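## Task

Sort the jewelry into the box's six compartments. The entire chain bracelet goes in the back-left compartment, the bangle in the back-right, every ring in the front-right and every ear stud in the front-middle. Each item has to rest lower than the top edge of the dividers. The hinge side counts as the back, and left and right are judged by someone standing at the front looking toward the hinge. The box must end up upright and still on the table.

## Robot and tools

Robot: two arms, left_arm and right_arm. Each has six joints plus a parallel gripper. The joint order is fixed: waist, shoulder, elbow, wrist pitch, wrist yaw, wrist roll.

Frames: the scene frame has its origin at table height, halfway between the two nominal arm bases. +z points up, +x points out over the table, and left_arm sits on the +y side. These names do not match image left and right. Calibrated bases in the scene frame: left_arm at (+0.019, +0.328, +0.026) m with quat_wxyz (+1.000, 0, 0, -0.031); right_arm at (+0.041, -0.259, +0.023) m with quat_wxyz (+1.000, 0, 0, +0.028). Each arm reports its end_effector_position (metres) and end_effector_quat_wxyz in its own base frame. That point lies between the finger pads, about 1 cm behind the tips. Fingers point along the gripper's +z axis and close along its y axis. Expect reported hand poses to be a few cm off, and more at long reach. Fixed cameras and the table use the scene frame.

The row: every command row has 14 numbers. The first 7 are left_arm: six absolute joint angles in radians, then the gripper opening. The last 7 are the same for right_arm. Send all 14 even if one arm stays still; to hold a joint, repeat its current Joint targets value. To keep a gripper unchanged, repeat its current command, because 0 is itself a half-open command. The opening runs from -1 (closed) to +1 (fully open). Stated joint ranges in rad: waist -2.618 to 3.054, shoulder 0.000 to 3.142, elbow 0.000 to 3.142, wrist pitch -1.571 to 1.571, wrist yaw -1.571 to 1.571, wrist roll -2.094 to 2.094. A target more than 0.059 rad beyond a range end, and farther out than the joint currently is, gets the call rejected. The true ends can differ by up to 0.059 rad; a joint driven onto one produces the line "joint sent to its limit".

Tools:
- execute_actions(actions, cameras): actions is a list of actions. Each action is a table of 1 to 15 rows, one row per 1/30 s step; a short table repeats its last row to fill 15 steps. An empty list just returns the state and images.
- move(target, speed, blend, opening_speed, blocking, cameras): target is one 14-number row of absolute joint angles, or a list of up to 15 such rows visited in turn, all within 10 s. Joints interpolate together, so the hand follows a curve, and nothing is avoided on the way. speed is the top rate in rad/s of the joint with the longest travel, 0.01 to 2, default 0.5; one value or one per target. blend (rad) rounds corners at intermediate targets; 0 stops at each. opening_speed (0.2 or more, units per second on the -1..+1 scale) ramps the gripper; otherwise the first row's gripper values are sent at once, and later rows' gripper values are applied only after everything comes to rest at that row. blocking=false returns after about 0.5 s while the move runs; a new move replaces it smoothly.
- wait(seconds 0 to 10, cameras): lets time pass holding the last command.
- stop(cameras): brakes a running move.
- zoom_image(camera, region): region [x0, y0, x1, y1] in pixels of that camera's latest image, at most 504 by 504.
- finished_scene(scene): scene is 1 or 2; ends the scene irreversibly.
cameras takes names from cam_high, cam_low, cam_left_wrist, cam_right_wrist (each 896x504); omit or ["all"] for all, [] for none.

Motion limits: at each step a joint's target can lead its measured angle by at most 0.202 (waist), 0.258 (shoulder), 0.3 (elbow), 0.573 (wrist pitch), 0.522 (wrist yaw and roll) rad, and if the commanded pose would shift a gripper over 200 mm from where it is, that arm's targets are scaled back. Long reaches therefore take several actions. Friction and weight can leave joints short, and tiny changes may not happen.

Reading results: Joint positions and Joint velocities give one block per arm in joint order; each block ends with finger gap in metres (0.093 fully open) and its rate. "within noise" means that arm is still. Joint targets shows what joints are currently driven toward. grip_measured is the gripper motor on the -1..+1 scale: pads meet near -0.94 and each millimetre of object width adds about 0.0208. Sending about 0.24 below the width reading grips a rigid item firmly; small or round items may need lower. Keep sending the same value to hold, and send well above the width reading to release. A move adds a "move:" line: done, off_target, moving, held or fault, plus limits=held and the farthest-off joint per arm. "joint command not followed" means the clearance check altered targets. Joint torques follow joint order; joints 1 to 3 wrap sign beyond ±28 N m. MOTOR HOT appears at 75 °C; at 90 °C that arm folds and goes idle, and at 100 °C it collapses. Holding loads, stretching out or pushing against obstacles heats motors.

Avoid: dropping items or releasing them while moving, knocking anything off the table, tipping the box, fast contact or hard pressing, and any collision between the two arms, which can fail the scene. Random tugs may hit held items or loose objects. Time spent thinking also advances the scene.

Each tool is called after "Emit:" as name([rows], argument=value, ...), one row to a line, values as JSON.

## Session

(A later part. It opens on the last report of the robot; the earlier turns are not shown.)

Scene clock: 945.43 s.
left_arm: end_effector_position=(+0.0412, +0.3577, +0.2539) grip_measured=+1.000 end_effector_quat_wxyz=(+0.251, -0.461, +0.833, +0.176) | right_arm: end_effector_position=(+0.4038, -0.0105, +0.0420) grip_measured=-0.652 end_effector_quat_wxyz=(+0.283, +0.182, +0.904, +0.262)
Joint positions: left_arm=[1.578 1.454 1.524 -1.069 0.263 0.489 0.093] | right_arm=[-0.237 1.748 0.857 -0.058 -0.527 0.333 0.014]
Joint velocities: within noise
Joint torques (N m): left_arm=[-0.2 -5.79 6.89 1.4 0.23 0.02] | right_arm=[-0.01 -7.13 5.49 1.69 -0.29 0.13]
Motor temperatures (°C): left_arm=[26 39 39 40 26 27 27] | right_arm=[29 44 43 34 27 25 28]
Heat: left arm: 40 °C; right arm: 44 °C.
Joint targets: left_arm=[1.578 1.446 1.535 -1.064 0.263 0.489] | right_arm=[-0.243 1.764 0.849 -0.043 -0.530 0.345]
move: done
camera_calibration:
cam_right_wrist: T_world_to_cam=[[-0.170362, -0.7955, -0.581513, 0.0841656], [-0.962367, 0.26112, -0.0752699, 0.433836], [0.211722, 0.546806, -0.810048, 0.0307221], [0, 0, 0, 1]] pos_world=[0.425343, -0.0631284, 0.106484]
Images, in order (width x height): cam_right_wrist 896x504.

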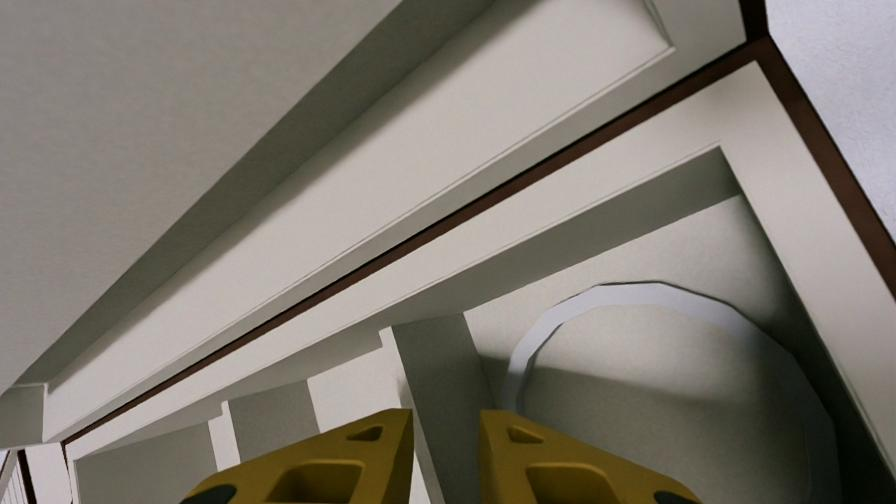

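Emit:
move([
  [1.578,1.446,1.535,-1.064,0.263,0.489,1,-0.243,1.622,1.02,-0.363,-0.52,0.337,-0.65],
  [1.578,1.446,1.535,-1.064,0.263,0.489,1,0.2,1.1,0.85,-0.80,0,0,-0.3],
  [1.578,1.446,1.535,-1.064,0.263,0.489,1,0.88,1.884,1.52,-1.19,0,0,-0.3],
], speed=0.6, blend=[0.04,0.1,0], opening_speed=0.5)

Emit:
zoom_image(camera="cam_high", region=[470, 150, 620, 310])

Scene clock: 966.67 s.
left_arm: end_effector_position=(+0.0412, +0.3577, +0.2539) grip_measured=+1.000 end_effector_quat_wxyz=(+0.251, -0.461, +0.833, +0.176) | right_arm: end_effector_position=(+0.2242, +0.2745, +0.0889) grip_measured=-0.302 end_effector_quat_wxyz=(+0.009, -0.422, +0.906, +0.007)
Joint positions: left_arm=[1.578 1.454 1.524 -1.069 0.263 0.489 0.093] | right_arm=[0.883 1.875 1.499 -1.172 -0.005 0.012 0.031]
Joint velocities: within noise
Joint torques (N m): left_arm=[-0.18 -5.79 6.89 1.4 0.23 0.03] | right_arm=[0.16 -9.28 8.4 0.25 0.07 -0.07]
Motor temperatures (°C): left_arm=[26 39 39 40 26 27 27] | right_arm=[29 44 42 34 27 25 28]
Heat: left arm: 40 °C; right arm: 44 °C.
Joint targets: left_arm=[1.578 1.446 1.535 -1.064 0.263 0.489] | right_arm=[0.880 1.884 1.520 -1.190 0.000 0.000]
move: done; blend cut to 0 rad at target 2
camera_calibration:
cam_right_wrist: T_world_to_cam=[[0.769962, -0.637897, -0.0157102, 0.0031907], [-0.575581, -0.704951, 0.414427, 0.325005], [-0.275436, -0.31005, -0.909947, 0.304159], [0, 0, 0, 1]] pos_world=[0.268386, 0.325452, 0.142128]

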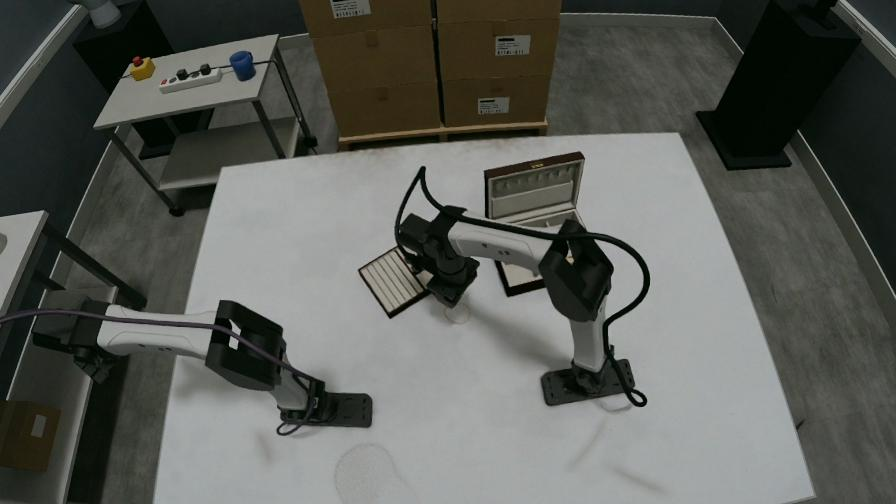

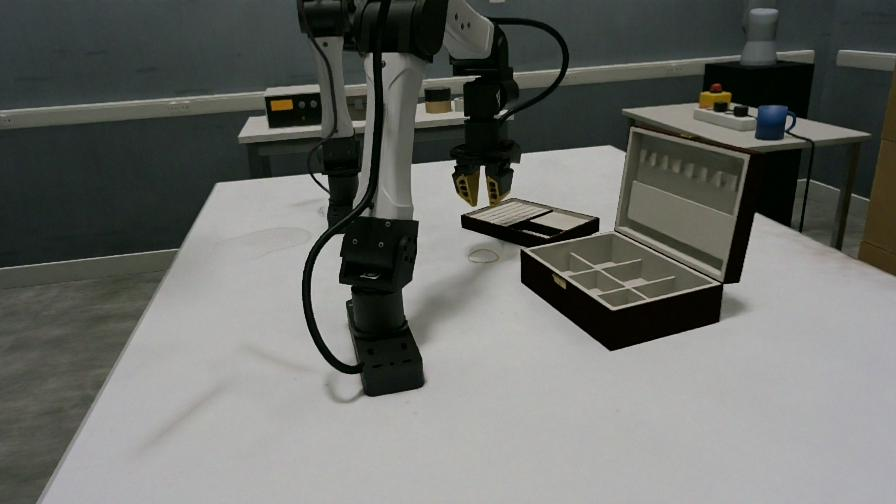

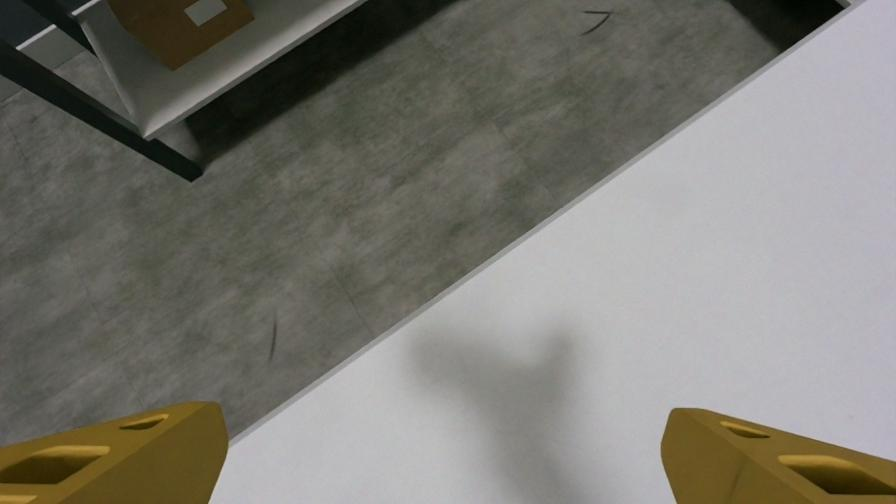

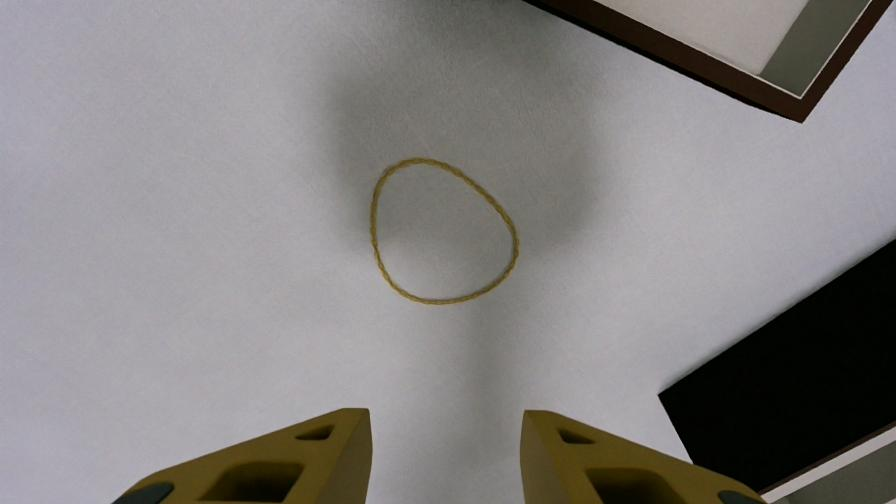

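Scaled by 3.150 from the camera's 896x504 image, which has a finer 1280x720 frame.

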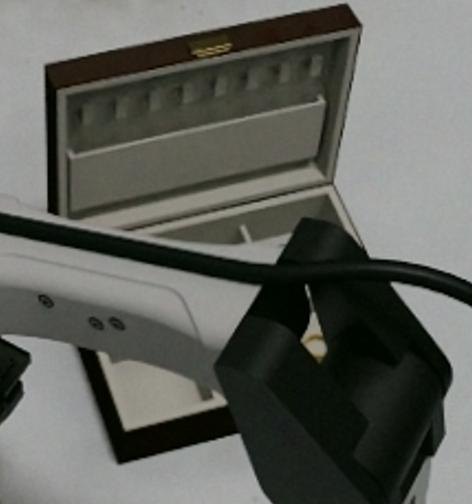

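Emit:
move(target=[1.578,1.446,1.535,-1.064,0.263,0.489,1,0.967,1.984,1.390,-0.977,0,0.08,-0.45], speed=0.5, cameras=["cam_right_wrist"])

Scene clock: 979.37 s.
left_arm: end_effector_position=(+0.0412, +0.3577, +0.2539) grip_measured=+1.000 end_effector_quat_wxyz=(+0.251, -0.461, +0.833, +0.176) | right_arm: end_effector_position=(+0.2043, +0.2967, +0.0287) grip_measured=-0.448 end_effector_quat_wxyz=(-0.004, -0.434, +0.901, +0.000)
Joint positions: left_arm=[1.578 1.454 1.524 -1.069 0.263 0.489 0.093] | right_arm=[0.966 1.977 1.394 -0.994 -0.004 0.067 0.024]
Joint velocities: within noise
Joint torques (N m): left_arm=[-0.18 -5.78 6.87 1.4 0.23 0.02] | right_arm=[0.57 -10.07 5.68 0.51 0.07 0.2]
Motor temperatures (°C): left_arm=[26 39 39 40 26 27 27] | right_arm=[29 47 43 32 27 25 28]
Heat: left arm: 40 °C; right arm: 47 °C.
Joint targets: left_arm=[1.578 1.446 1.535 -1.064 0.263 0.489] | right_arm=[0.967 1.984 1.390 -0.977 0.000 0.080]
move: done
camera_calibration:
cam_right_wrist: T_world_to_cam=[[0.786462, -0.617478, -0.0140493, 0.0222413], [-0.549411, -0.709797, 0.440835, 0.349529], [-0.282178, -0.338981, -0.897478, 0.260408], [0, 0, 0, 1]] pos_world=[0.248024, 0.350101, 0.0799385]
Images, in order (width x height): cam_right_wrist 896x504.

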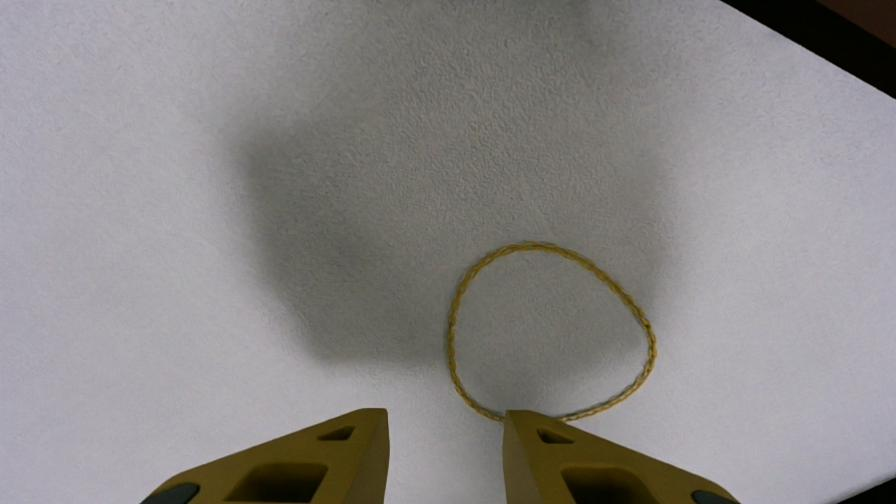

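Emit:
move(target=[1.578,1.446,1.535,-1.064,0.263,0.489,1,0.967,2.037,1.330,-0.864,0,0.08,-0.5], speed=0.2, cameras=["cam_right_wrist"])

Scene clock: 990.60 s.
left_arm: end_effector_position=(+0.0412, +0.3577, +0.2539) grip_measured=+1.000 end_effector_quat_wxyz=(+0.251, -0.461, +0.833, +0.176) | right_arm: end_effector_position=(+0.2062, +0.2995, -0.0006) grip_measured=-0.498 end_effector_quat_wxyz=(+0.000, -0.434, +0.901, +0.002)
Joint positions: left_arm=[1.578 1.454 1.524 -1.069 0.263 0.489 0.093] | right_arm=[0.966 2.024 1.336 -0.881 -0.004 0.068 0.021]
Joint velocities: within noise
Joint torques (N m): left_arm=[-0.18 -5.78 6.89 1.4 0.23 0.02] | right_arm=[0.55 -9.65 5.19 0.5 0.07 0.17]
Motor temperatures (°C): left_arm=[26 39 39 40 26 27 27] | right_arm=[29 48 43 32 26 25 28]
Heat: left arm: 40 °C; right arm: 48 °C.
Joint targets: left_arm=[1.578 1.446 1.535 -1.064 0.263 0.489] | right_arm=[0.967 2.037 1.330 -0.864 0.000 0.080]
move: done
camera_calibration:
cam_right_wrist: T_world_to_cam=[[0.786066, -0.617971, -0.0146057, 0.0222599], [-0.552227, -0.712664, 0.432613, 0.366835], [-0.277751, -0.331997, -0.901461, 0.232591], [0, 0, 0, 1]] pos_world=[0.249681, 0.352406, 0.0512989]
Images, in order (width x height): cam_right_wrist 896x504.

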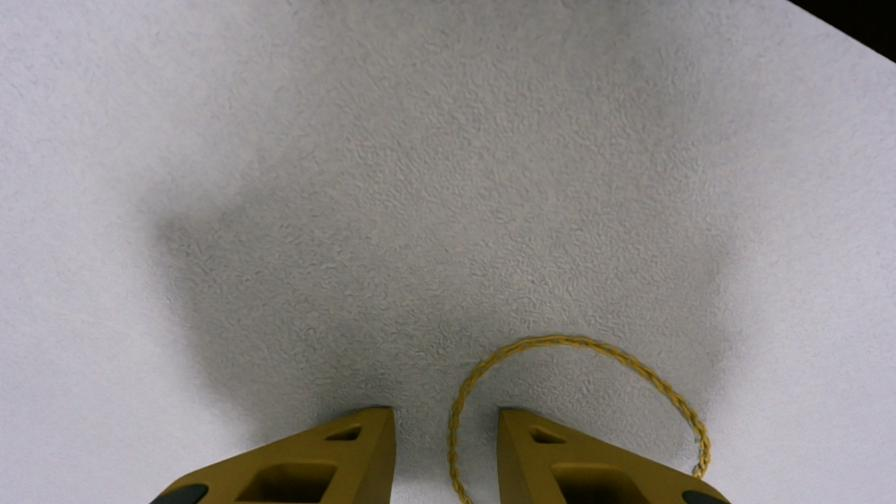

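Emit:
move([
  [1.578,1.446,1.535,-1.064,0.263,0.489,1,0.967,2.043,1.325,-0.857,0,0.08,-0.5],
  [1.578,1.446,1.535,-1.064,0.263,0.489,1,0.967,2.043,1.325,-0.857,0,0.08,-1],
], speed=0.2, opening_speed=0.8, cameras=["cam_right_wrist"])

Scene clock: 997.50 s.
left_arm: end_effector_position=(+0.0412, +0.3577, +0.2539) grip_measured=+1.000 end_effector_quat_wxyz=(+0.251, -0.461, +0.833, +0.176) | right_arm: end_effector_position=(+0.2070, +0.3007, -0.0009) grip_measured=-0.971 end_effector_quat_wxyz=(+0.003, -0.434, +0.901, +0.004)
Joint positions: left_arm=[1.578 1.454 1.524 -1.069 0.263 0.489 0.093] | right_arm=[0.966 2.024 1.335 -0.873 -0.004 0.068 0]
Joint velocities: within noise
Joint torques (N m): left_arm=[-0.17 -5.78 6.89 1.4 0.23 0.02] | right_arm=[0.57 -9.09 4.88 0.54 0.07 0.18]
Motor temperatures (°C): left_arm=[26 39 39 41 26 27 27] | right_arm=[29 48 42 31 26 25 28]
Heat: left arm: 41 °C; right arm: 48 °C.
Joint targets: left_arm=[1.578 1.446 1.535 -1.064 0.263 0.489] | right_arm=[0.967 2.043 1.325 -0.857 0.000 0.080]
move: done
camera_calibration:
cam_right_wrist: T_world_to_cam=[[0.78612, -0.617892, -0.0150027, 0.0223095], [-0.553812, -0.714956, 0.426766, 0.369258], [-0.274422, -0.327181, -0.904238, 0.230848], [0, 0, 0, 1]] pos_world=[0.250312, 0.353318, 0.0514894]
Images, in order (width x height): cam_right_wrist 896x504.

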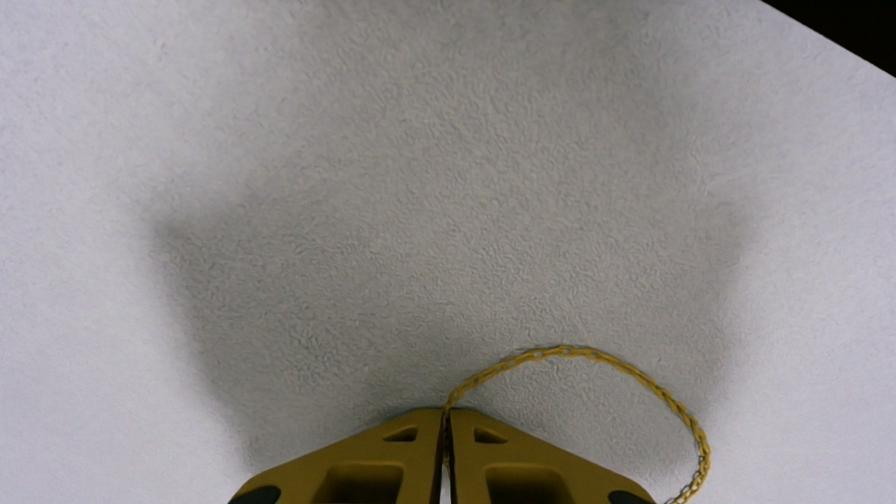

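Emit:
move(target=[1.578,1.446,1.535,-1.064,0.263,0.489,1,0.967,1.910,1.72,-1.37,0,0.08,-1], speed=0.3, cameras=["cam_right_wrist","cam_low"])

Emit:
zoom_image(camera="cam_low", region=[420, 120, 560, 270])

Scene clock: 1010.93 s.
left_arm: end_effector_position=(+0.0412, +0.3577, +0.2539) grip_measured=+1.000 end_effector_quat_wxyz=(+0.251, -0.461, +0.833, +0.176) | right_arm: end_effector_position=(+0.2056, +0.2987, +0.1186) grip_measured=-0.971 end_effector_quat_wxyz=(-0.009, -0.434, +0.901, -0.003)
Joint positions: left_arm=[1.578 1.454 1.524 -1.069 0.263 0.489 0.093] | right_arm=[0.966 1.938 1.702 -1.352 -0.004 0.068 0]
Joint velocities: within noise
Joint torques (N m): left_arm=[-0.18 -5.78 6.9 1.4 0.23 0.02] | right_arm=[0.58 -13.34 8.14 0.14 0.07 0.18]
Motor temperatures (°C): left_arm=[26 39 39 41 26 27 27] | right_arm=[29 49 42 31 26 25 28]
Heat: left arm: 41 °C; right arm: 49 °C.
Joint targets: left_arm=[1.578 1.446 1.535 -1.064 0.263 0.489] | right_arm=[0.967 1.910 1.720 -1.370 0.000 0.080]
move: done
camera_calibration:
cam_right_wrist: T_world_to_cam=[[0.785905, -0.618203, -0.0133639, 0.0238969], [-0.547149, -0.705319, 0.450725, 0.309001], [-0.288066, -0.346915, -0.892563, 0.345162], [0, 0, 0, 1]] pos_world=[0.249718, 0.352459, 0.169123]
Images, in order (width x height): cam_low 896x504, cam_right_wrist 896x504.

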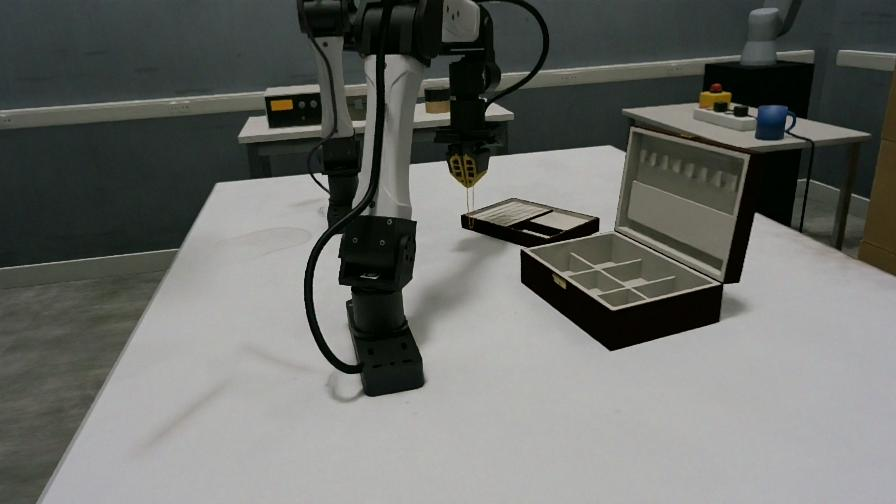

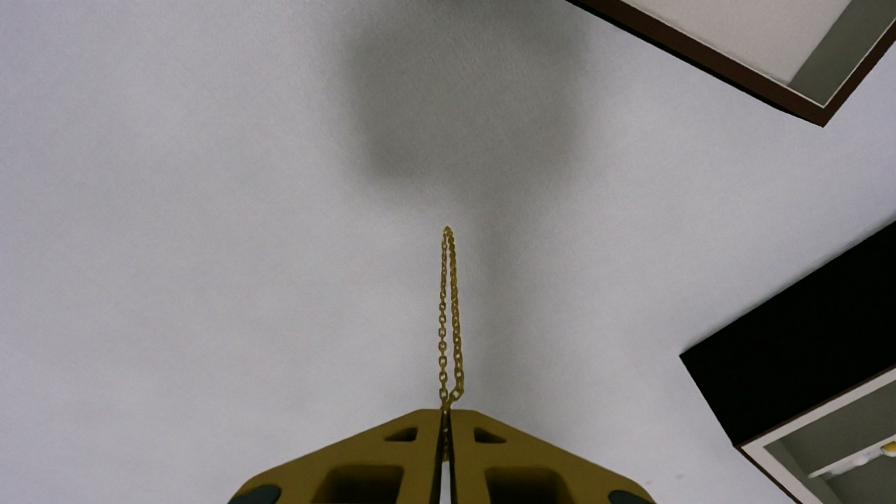

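Scaled by 3.360 from the camera's 896x504 image, which has a finer 1280x720 frame.

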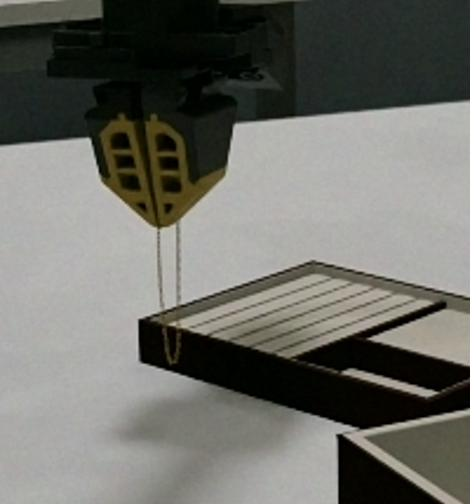

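Emit:
move([
  [1.578,1.446,1.535,-1.064,0.263,0.489,1,0.80,1.78,1.66,-1.20,0,0.05,-1],
  [1.578,1.446,1.535,-1.064,0.263,0.489,1,0.265,1.474,1.033,-0.432,0,0,-1],
], speed=0.4, blend=0.1)

Emit:
zoom_image(camera="cam_low", region=[480, 110, 760, 350])

Emit:
zoom_image(camera="cam_high", region=[470, 130, 670, 310])

Scene clock: 1022.90 s.
left_arm: end_effector_position=(+0.0412, +0.3577, +0.2539) grip_measured=+1.000 end_effector_quat_wxyz=(+0.251, -0.461, +0.833, +0.176) | right_arm: end_effector_position=(+0.3828, +0.1051, +0.1313) grip_measured=-0.971 end_effector_quat_wxyz=(+0.323, -0.120, +0.938, +0.046)
Joint positions: left_arm=[1.578 1.454 1.524 -1.069 0.263 0.489 0.093] | right_arm=[0.267 1.5 1.042 -0.448 -0.002 0.013 0]
Joint velocities: within noise
Joint torques (N m): left_arm=[-0.18 -5.78 6.89 1.4 0.23 0.03] | right_arm=[0.29 -9.84 6.65 1.84 0.04 -0.09]
Motor temperatures (°C): left_arm=[26 39 39 41 26 27 27] | right_arm=[29 52 43 31 26 25 28]
Heat: left arm: 41 °C; right arm: 52 °C.
Joint targets: left_arm=[1.578 1.446 1.535 -1.064 0.263 0.489] | right_arm=[0.265 1.474 1.033 -0.432 0.000 0.000]
move: done; blend cut to 0.085 rad at target 1
camera_calibration:
cam_right_wrist: T_world_to_cam=[[0.266698, -0.963684, -0.0136067, 0.000273672], [-0.942491, -0.25783, -0.212684, 0.455104], [0.201452, 0.0695464, -0.977026, 0.120309], [0, 0, 0, 1]] pos_world=[0.404622, 0.109236, 0.214342]

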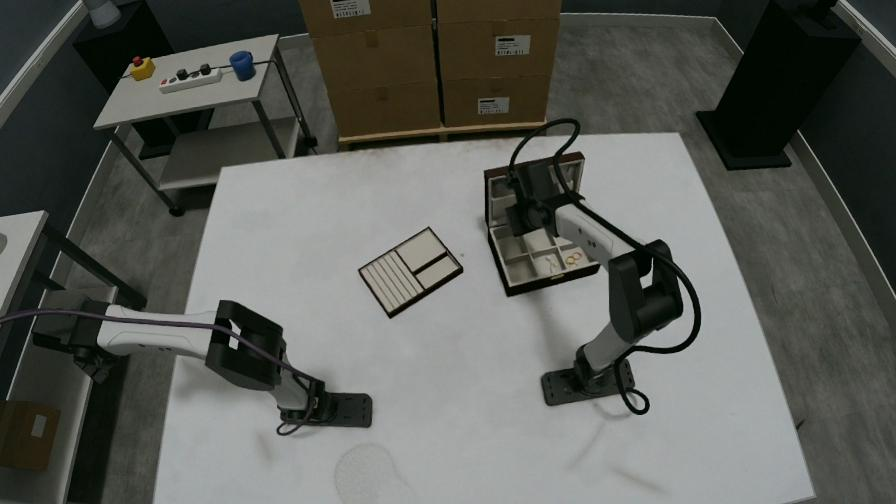

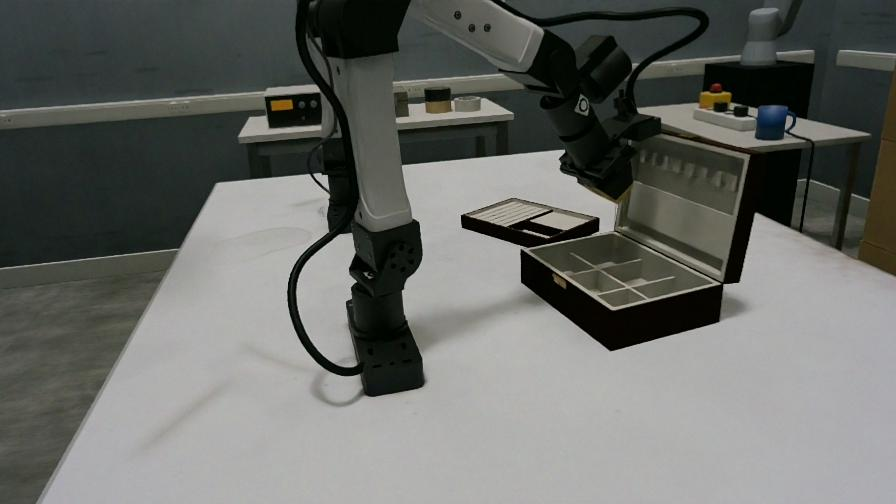

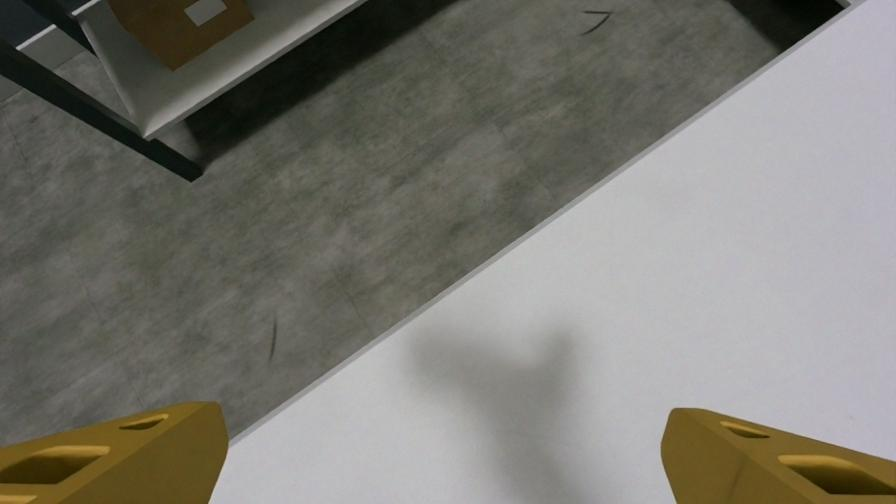

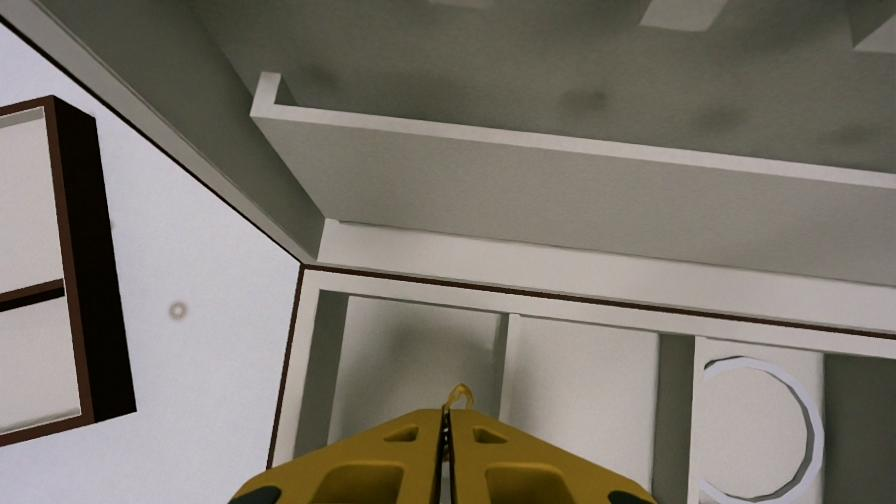

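Scaled by 1.800 from the camera's 896x504 image, which has a finer 1280x720 frame.

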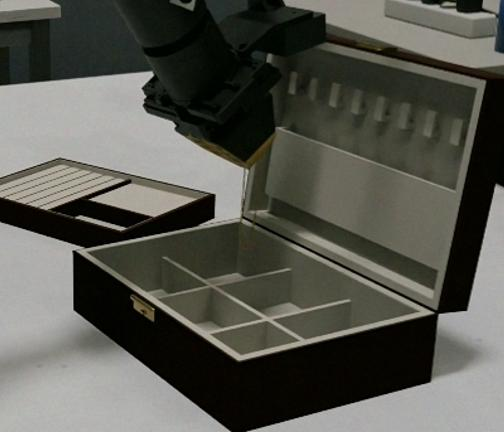

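Scaled by 2.520 from the camera's 896x504 image, which has a finer 1280x720 frame.

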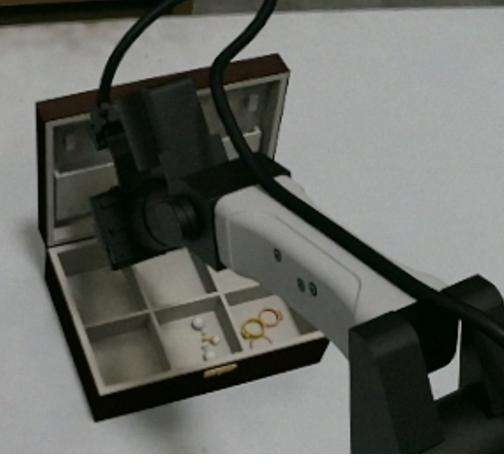

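Emit:
move([
  [1.578,1.446,1.535,-1.064,0.263,0.489,1,0.301,1.474,1.033,-0.432,0,0,-1],
  [1.578,1.446,1.535,-1.064,0.263,0.489,1,0.301,1.612,0.808,-0.068,0,0,-1],
], speed=0.3, cameras=["cam_right_wrist","cam_low"])

Emit:
zoom_image(camera="cam_low", region=[480, 110, 760, 350])

Scene clock: 1041.97 s.
left_arm: end_effector_position=(+0.0412, +0.3577, +0.2539) grip_measured=+1.000 end_effector_quat_wxyz=(+0.251, -0.461, +0.833, +0.176) | right_arm: end_effector_position=(+0.3818, +0.1177, +0.0605) grip_measured=-0.971 end_effector_quat_wxyz=(+0.338, -0.134, +0.930, +0.054)
Joint positions: left_arm=[1.578 1.454 1.524 -1.069 0.263 0.489 0.093] | right_arm=[0.298 1.602 0.814 -0.084 -0.002 0.012 0]
Joint velocities: within noise
Joint torques (N m): left_arm=[-0.18 -5.79 6.89 1.4 0.23 0.03] | right_arm=[0.72 -6.75 6.15 1.87 0.04 -0.07]
Motor temperatures (°C): left_arm=[26 39 39 41 26 27 27] | right_arm=[29 51 42 33 26 25 28]
Heat: left arm: 41 °C; right arm: 51 °C.
Joint targets: left_arm=[1.578 1.446 1.535 -1.064 0.263 0.489] | right_arm=[0.301 1.612 0.808 -0.068 0.000 0.000]
move: done
camera_calibration:
cam_right_wrist: T_world_to_cam=[[0.297484, -0.954642, -0.0127122, -0.00113945], [-0.926194, -0.285337, -0.24647, 0.441361], [0.231664, 0.0850948, -0.969067, 0.0365781], [0, 0, 0, 1]] pos_world=[0.400651, 0.121736, 0.144215]
Images, in order (width x height): cam_low 896x504, cam_right_wrist 896x504.

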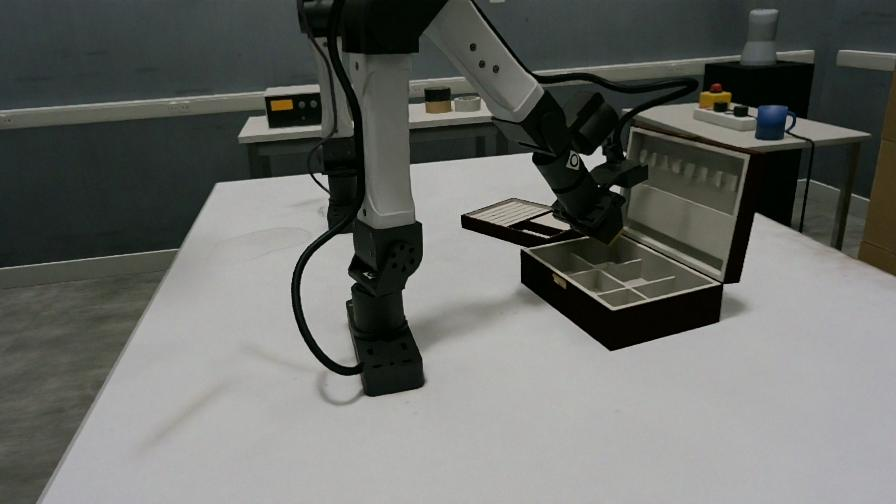

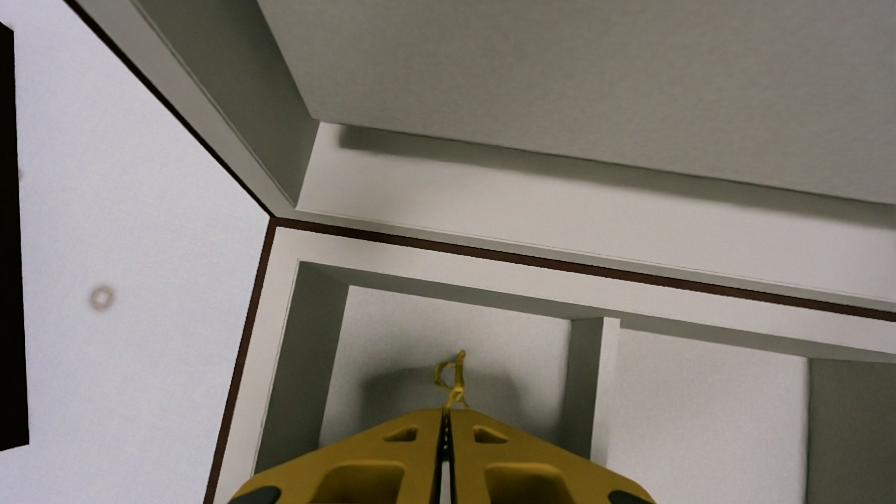

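Scaled by 1.800 from the camera's 896x504 image, which has a finer 1280x720 frame.

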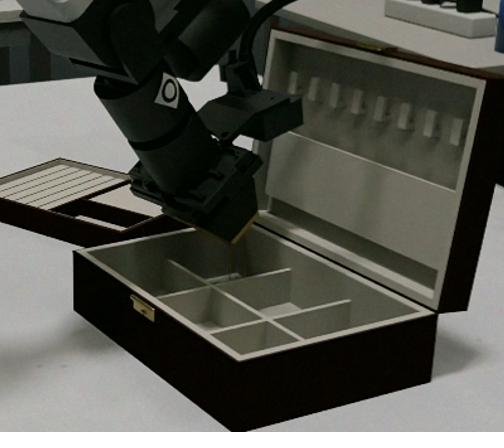

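Centered; lower further.

Emit:
move(target=[1.578,1.446,1.535,-1.064,0.263,0.489,1,0.301,1.712,0.735,0.105,0,0,-1], speed=0.25, cameras=["cam_right_wrist","cam_low"])

Emit:
zoom_image(camera="cam_low", region=[480, 110, 760, 350])

Scene clock: 1054.90 s.
left_arm: end_effector_position=(+0.0412, +0.3577, +0.2539) grip_measured=+1.000 end_effector_quat_wxyz=(+0.251, -0.461, +0.833, +0.176) | right_arm: end_effector_position=(+0.3831, +0.1181, +0.0248) grip_measured=-0.971 end_effector_quat_wxyz=(+0.340, -0.134, +0.929, +0.054)
Joint positions: left_arm=[1.578 1.454 1.524 -1.069 0.263 0.489 0.093] | right_arm=[0.298 1.7 0.743 0.089 -0.002 0.012 0]
Joint velocities: within noise
Joint torques (N m): left_arm=[-0.18 -5.78 6.89 1.4 0.23 0.03] | right_arm=[0.72 -6.86 5.37 1.87 0.04 -0.07]
Motor temperatures (°C): left_arm=[26 39 39 41 26 27 27] | right_arm=[29 49 42 34 26 25 28]
Heat: left arm: 41 °C; right arm: 49 °C.
Joint targets: left_arm=[1.578 1.446 1.535 -1.064 0.263 0.489] | right_arm=[0.301 1.712 0.735 0.105 0.000 0.000]
move: done
camera_calibration:
cam_right_wrist: T_world_to_cam=[[0.297539, -0.954625, -0.0126947, -0.00162152], [-0.925106, -0.285002, -0.250904, 0.433639], [0.235901, 0.0863977, -0.967929, -0.000104481], [0, 0, 0, 1]] pos_world=[0.401669, 0.122049, 0.10868]
Images, in order (width x height): cam_low 896x504, cam_right_wrist 896x504.

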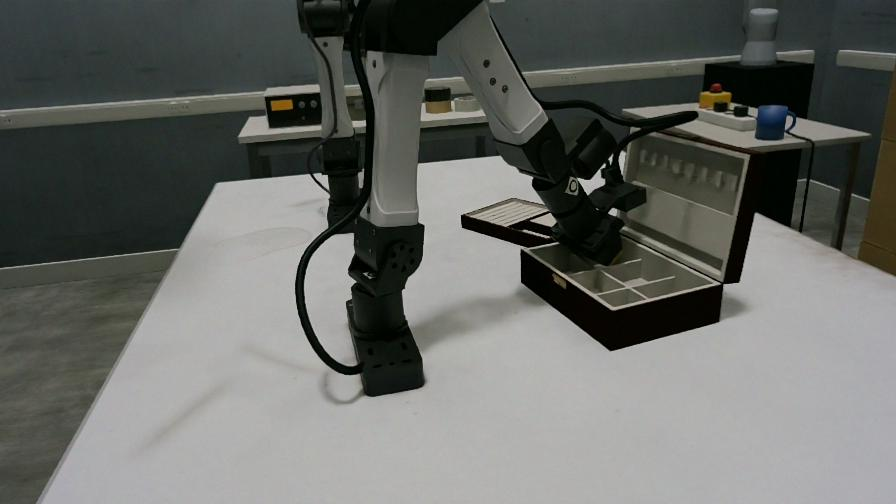

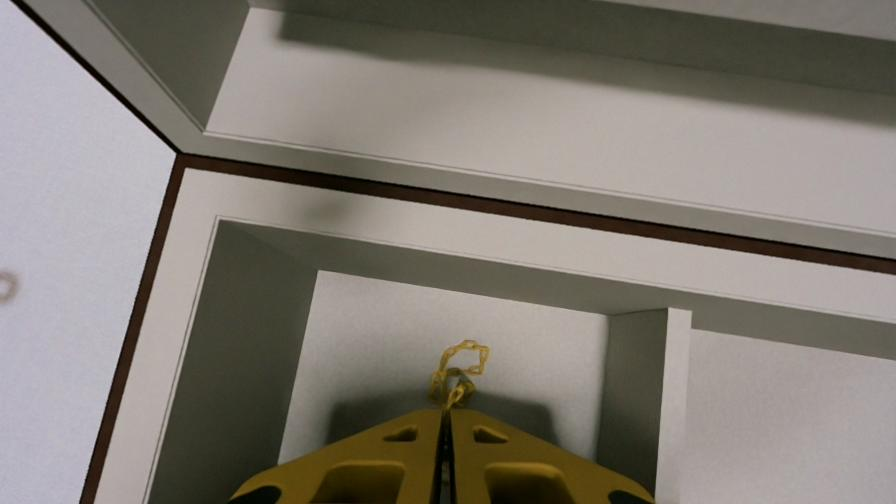

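Scaled by 1.800 from the camera's 896x504 image, which has a finer 1280x720 frame.

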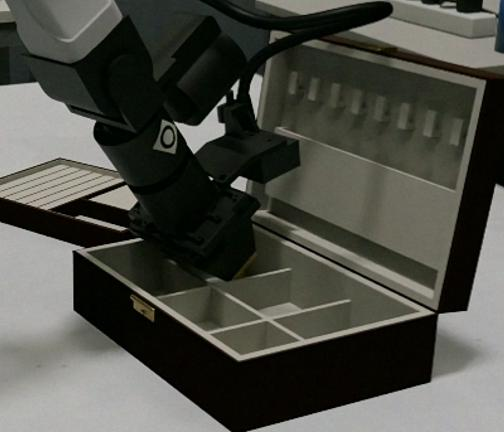

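Emit:
move(target=[1.578,1.446,1.535,-1.064,0.263,0.489,1,0.301,1.712,0.735,0.105,0,0,-0.45], opening_speed=0.4, cameras=["cam_right_wrist"])

Emit:
move([
  [1.578,1.446,1.535,-1.064,0.263,0.489,1,0.301,1.602,0.81,-0.08,0,0,-0.45],
  [1.578,1.446,1.535,-1.064,0.263,0.489,1,0.301,1.464,1.04,-0.445,0,0,-0.45],
], speed=0.35, blend=0.04, cameras=["cam_right_wrist"])

Scene clock: 1063.77 s.
left_arm: end_effector_position=(+0.0412, +0.3577, +0.2539) grip_measured=+1.000 end_effector_quat_wxyz=(+0.251, -0.461, +0.833, +0.176) | right_arm: end_effector_position=(+0.3825, +0.1217, +0.0252) grip_measured=-0.463 end_effector_quat_wxyz=(+0.340, -0.134, +0.929, +0.062)
Joint positions: left_arm=[1.578 1.454 1.524 -1.069 0.263 0.489 0.093] | right_arm=[0.302 1.7 0.743 0.091 -0.013 0.022 0.023]
Joint velocities: within noise
Joint torques (N m): left_arm=[-0.2 -5.79 6.89 1.4 0.23 0.03] | right_arm=[0.34 -6.87 5.37 1.85 0.15 -0.17]
Motor temperatures (°C): left_arm=[26 39 39 41 26 27 27] | right_arm=[29 49 42 34 26 25 28]
Heat: left arm: 41 °C; right arm: 49 °C.
Joint targets: left_arm=[1.578 1.446 1.535 -1.064 0.263 0.489] | right_arm=[0.301 1.712 0.735 0.105 0.000 0.000]
move: done
camera_calibration:
cam_right_wrist: T_world_to_cam=[[0.301354, -0.953106, -0.0278262, 0.000730235], [-0.924548, -0.284937, -0.253025, 0.433954], [0.233231, 0.101977, -0.96706, -0.000790647], [0, 0, 0, 1]] pos_world=[0.401175, 0.124426, 0.109057]
Images, in order (width x height): cam_right_wrist 896x504.

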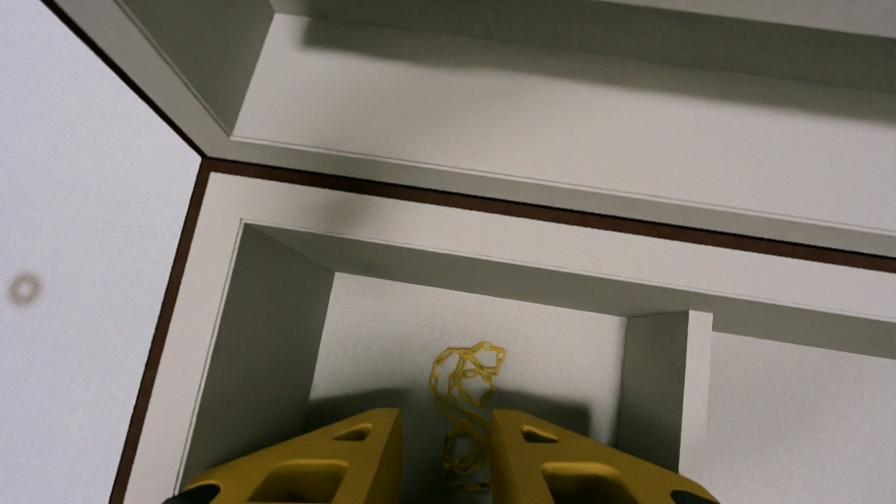

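Scene clock: 1066.10 s.
left_arm: end_effector_position=(+0.0412, +0.3577, +0.2539) grip_measured=+1.000 end_effector_quat_wxyz=(+0.251, -0.461, +0.833, +0.176) | right_arm: end_effector_position=(+0.3773, +0.1189, +0.1330) grip_measured=-0.452 end_effector_quat_wxyz=(+0.330, -0.140, +0.932, +0.056)
Joint positions: left_arm=[1.578 1.454 1.524 -1.069 0.263 0.489 0.093] | right_arm=[0.301 1.482 1.021 -0.427 -0.009 0.005 0.024]
Joint velocities: within noise
Joint torques (N m): left_arm=[-0.18 -5.79 6.87 1.4 0.23 0.03] | right_arm=[0.44 -8.96 9.32 1.48 0.11 -0.01]
Motor temperatures (°C): left_arm=[26 39 39 41 26 27 27] | right_arm=[29 49 42 34 26 25 28]
Heat: left arm: 41 °C; right arm: 49 °C.
Joint targets: left_arm=[1.578 1.446 1.535 -1.064 0.263 0.489] | right_arm=[0.301 1.464 1.040 -0.445 0.000 0.000]
move: done
camera_calibration:
cam_right_wrist: T_world_to_cam=[[0.309569, -0.950765, -0.0145993, -0.00248067], [-0.926197, -0.298023, -0.230957, 0.454931], [0.215234, 0.0850187, -0.972855, 0.114519], [0, 0, 0, 1]] pos_world=[0.397476, 0.123485, 0.216443]
Images, in order (width x height): cam_right_wrist 896x504.

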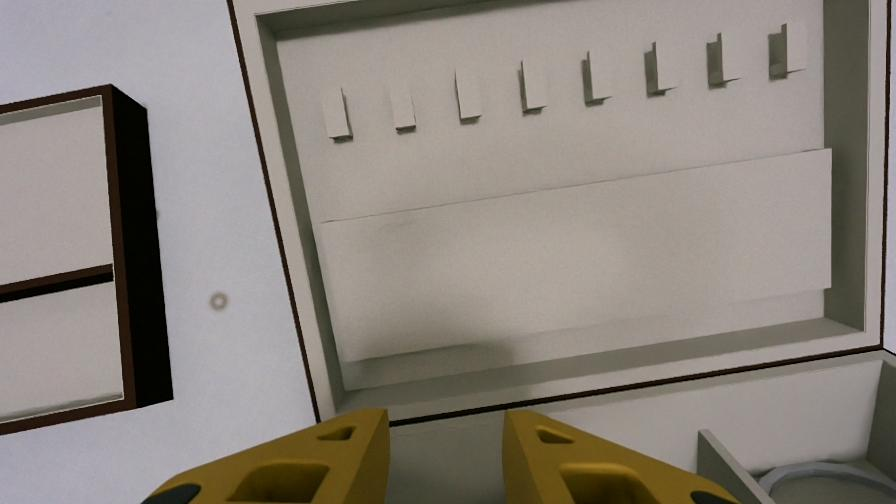

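Emit:
execute_actions(actions=[])

Emit:
zoom_image(camera="cam_low", region=[480, 110, 760, 350])

Emit:
zoom_image(camera="cam_high", region=[470, 130, 670, 310])

Scene clock: 1073.30 s.
left_arm: end_effector_position=(+0.0412, +0.3577, +0.2539) grip_measured=+1.000 end_effector_quat_wxyz=(+0.251, -0.461, +0.833, +0.176) | right_arm: end_effector_position=(+0.3771, +0.1188, +0.1328) grip_measured=-0.452 end_effector_quat_wxyz=(+0.329, -0.140, +0.932, +0.055)
Joint positions: left_arm=[1.578 1.454 1.524 -1.069 0.263 0.489 0.093] | right_arm=[0.301 1.482 1.021 -0.428 -0.009 0.005 0.024]
Joint velocities: within noise
Joint torques (N m): left_arm=[-0.18 -5.78 6.89 1.4 0.23 0.02] | right_arm=[0.46 -8.98 9.32 1.49 0.11 -0.01]
Motor temperatures (°C): left_arm=[26 39 40 41 26 27 27] | right_arm=[29 50 42 34 26 25 28]
Heat: left arm: 41 °C; right arm: 50 °C.
Joint targets: left_arm=[1.578 1.446 1.535 -1.064 0.263 0.489] | right_arm=[0.301 1.464 1.040 -0.445 0.000 0.000]
Tool commands: left_gripper/opening=+1.0 right_gripper/opening=-0.45
camera_calibration:
cam_right_wrist: T_world_to_cam=[[0.30932, -0.95085, -0.0143235, -0.00247731], [-0.926584, -0.29797, -0.229469, 0.45454], [0.213923, 0.0842513, -0.973211, 0.114992], [0, 0, 0, 1]] pos_world=[0.397336, 0.123395, 0.216179]

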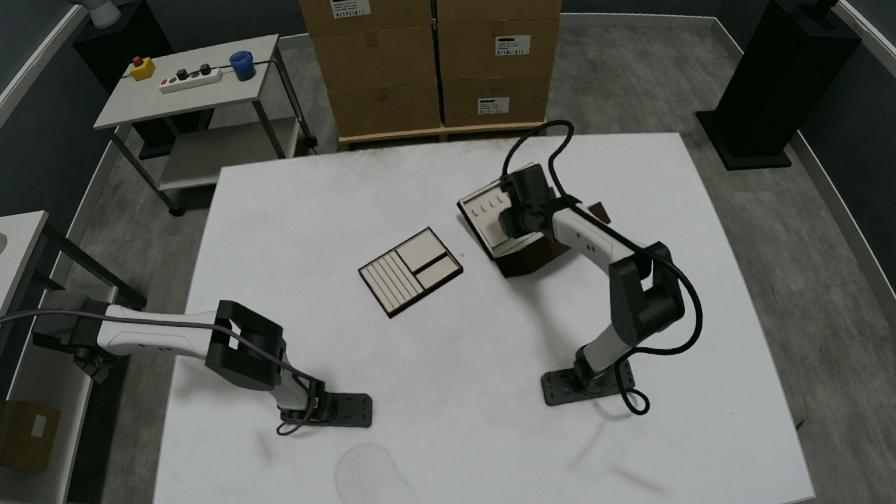

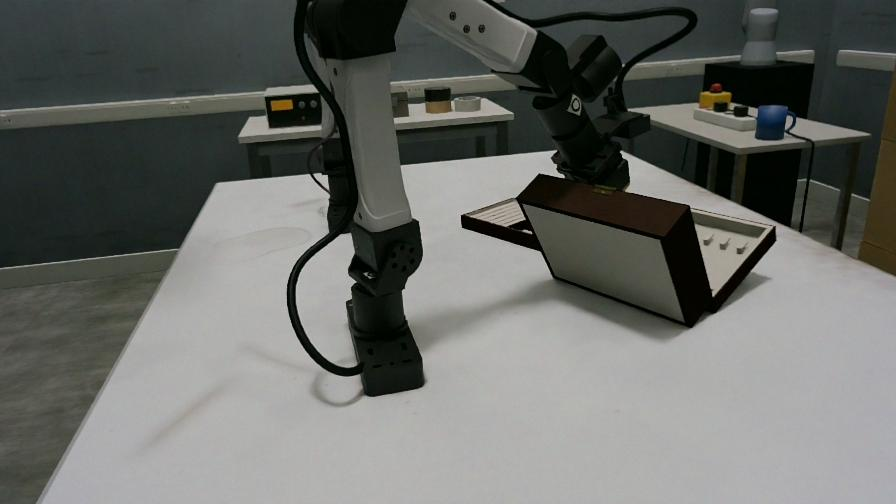

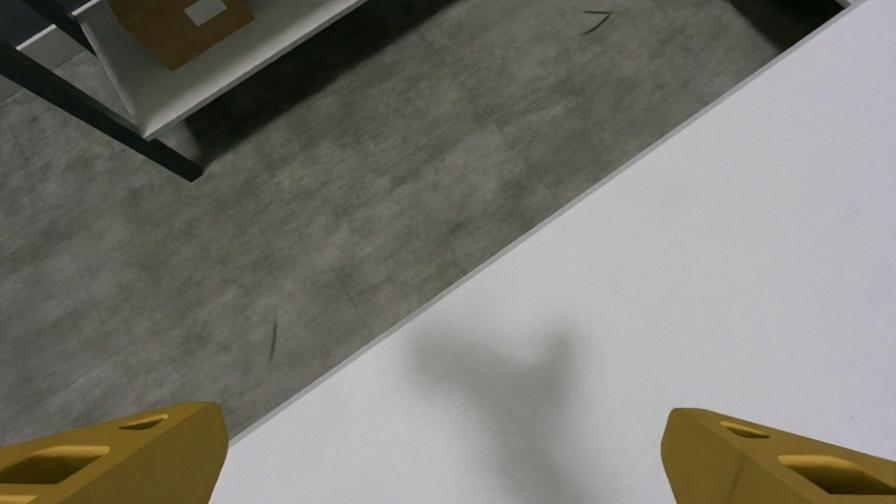

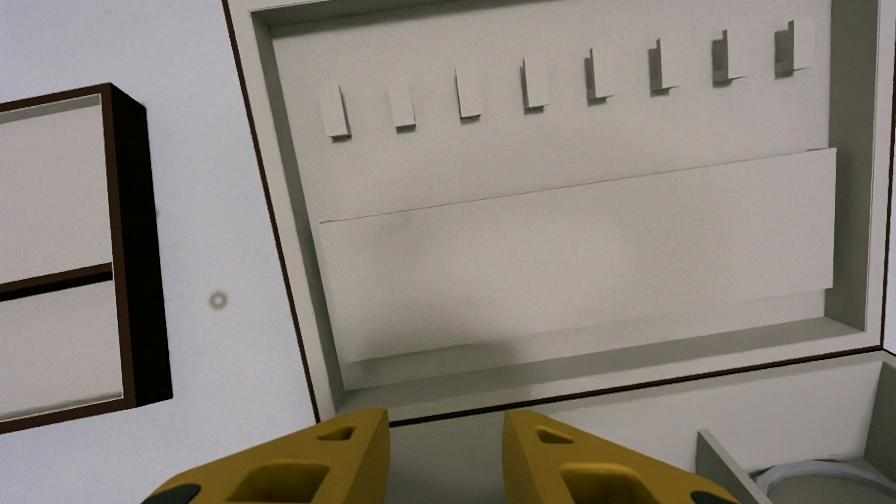

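Scaled by 1.800 from the camera's 896x504 image, which has a finer 1280x720 frame.

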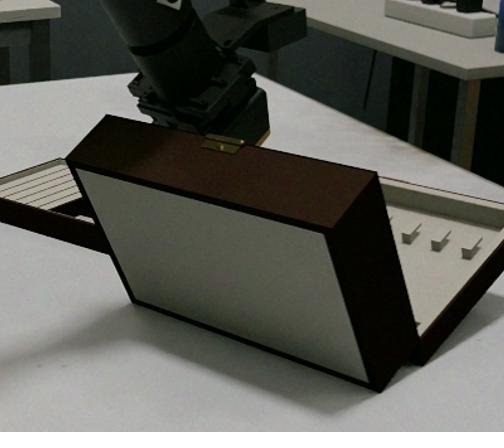

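Scaled by 2.520 from the camera's 896x504 image, which has a finer 1280x720 frame.

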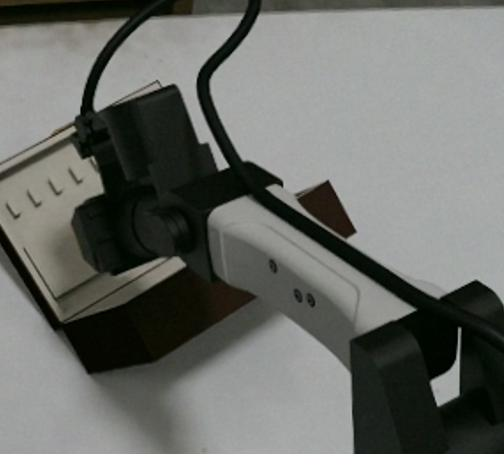

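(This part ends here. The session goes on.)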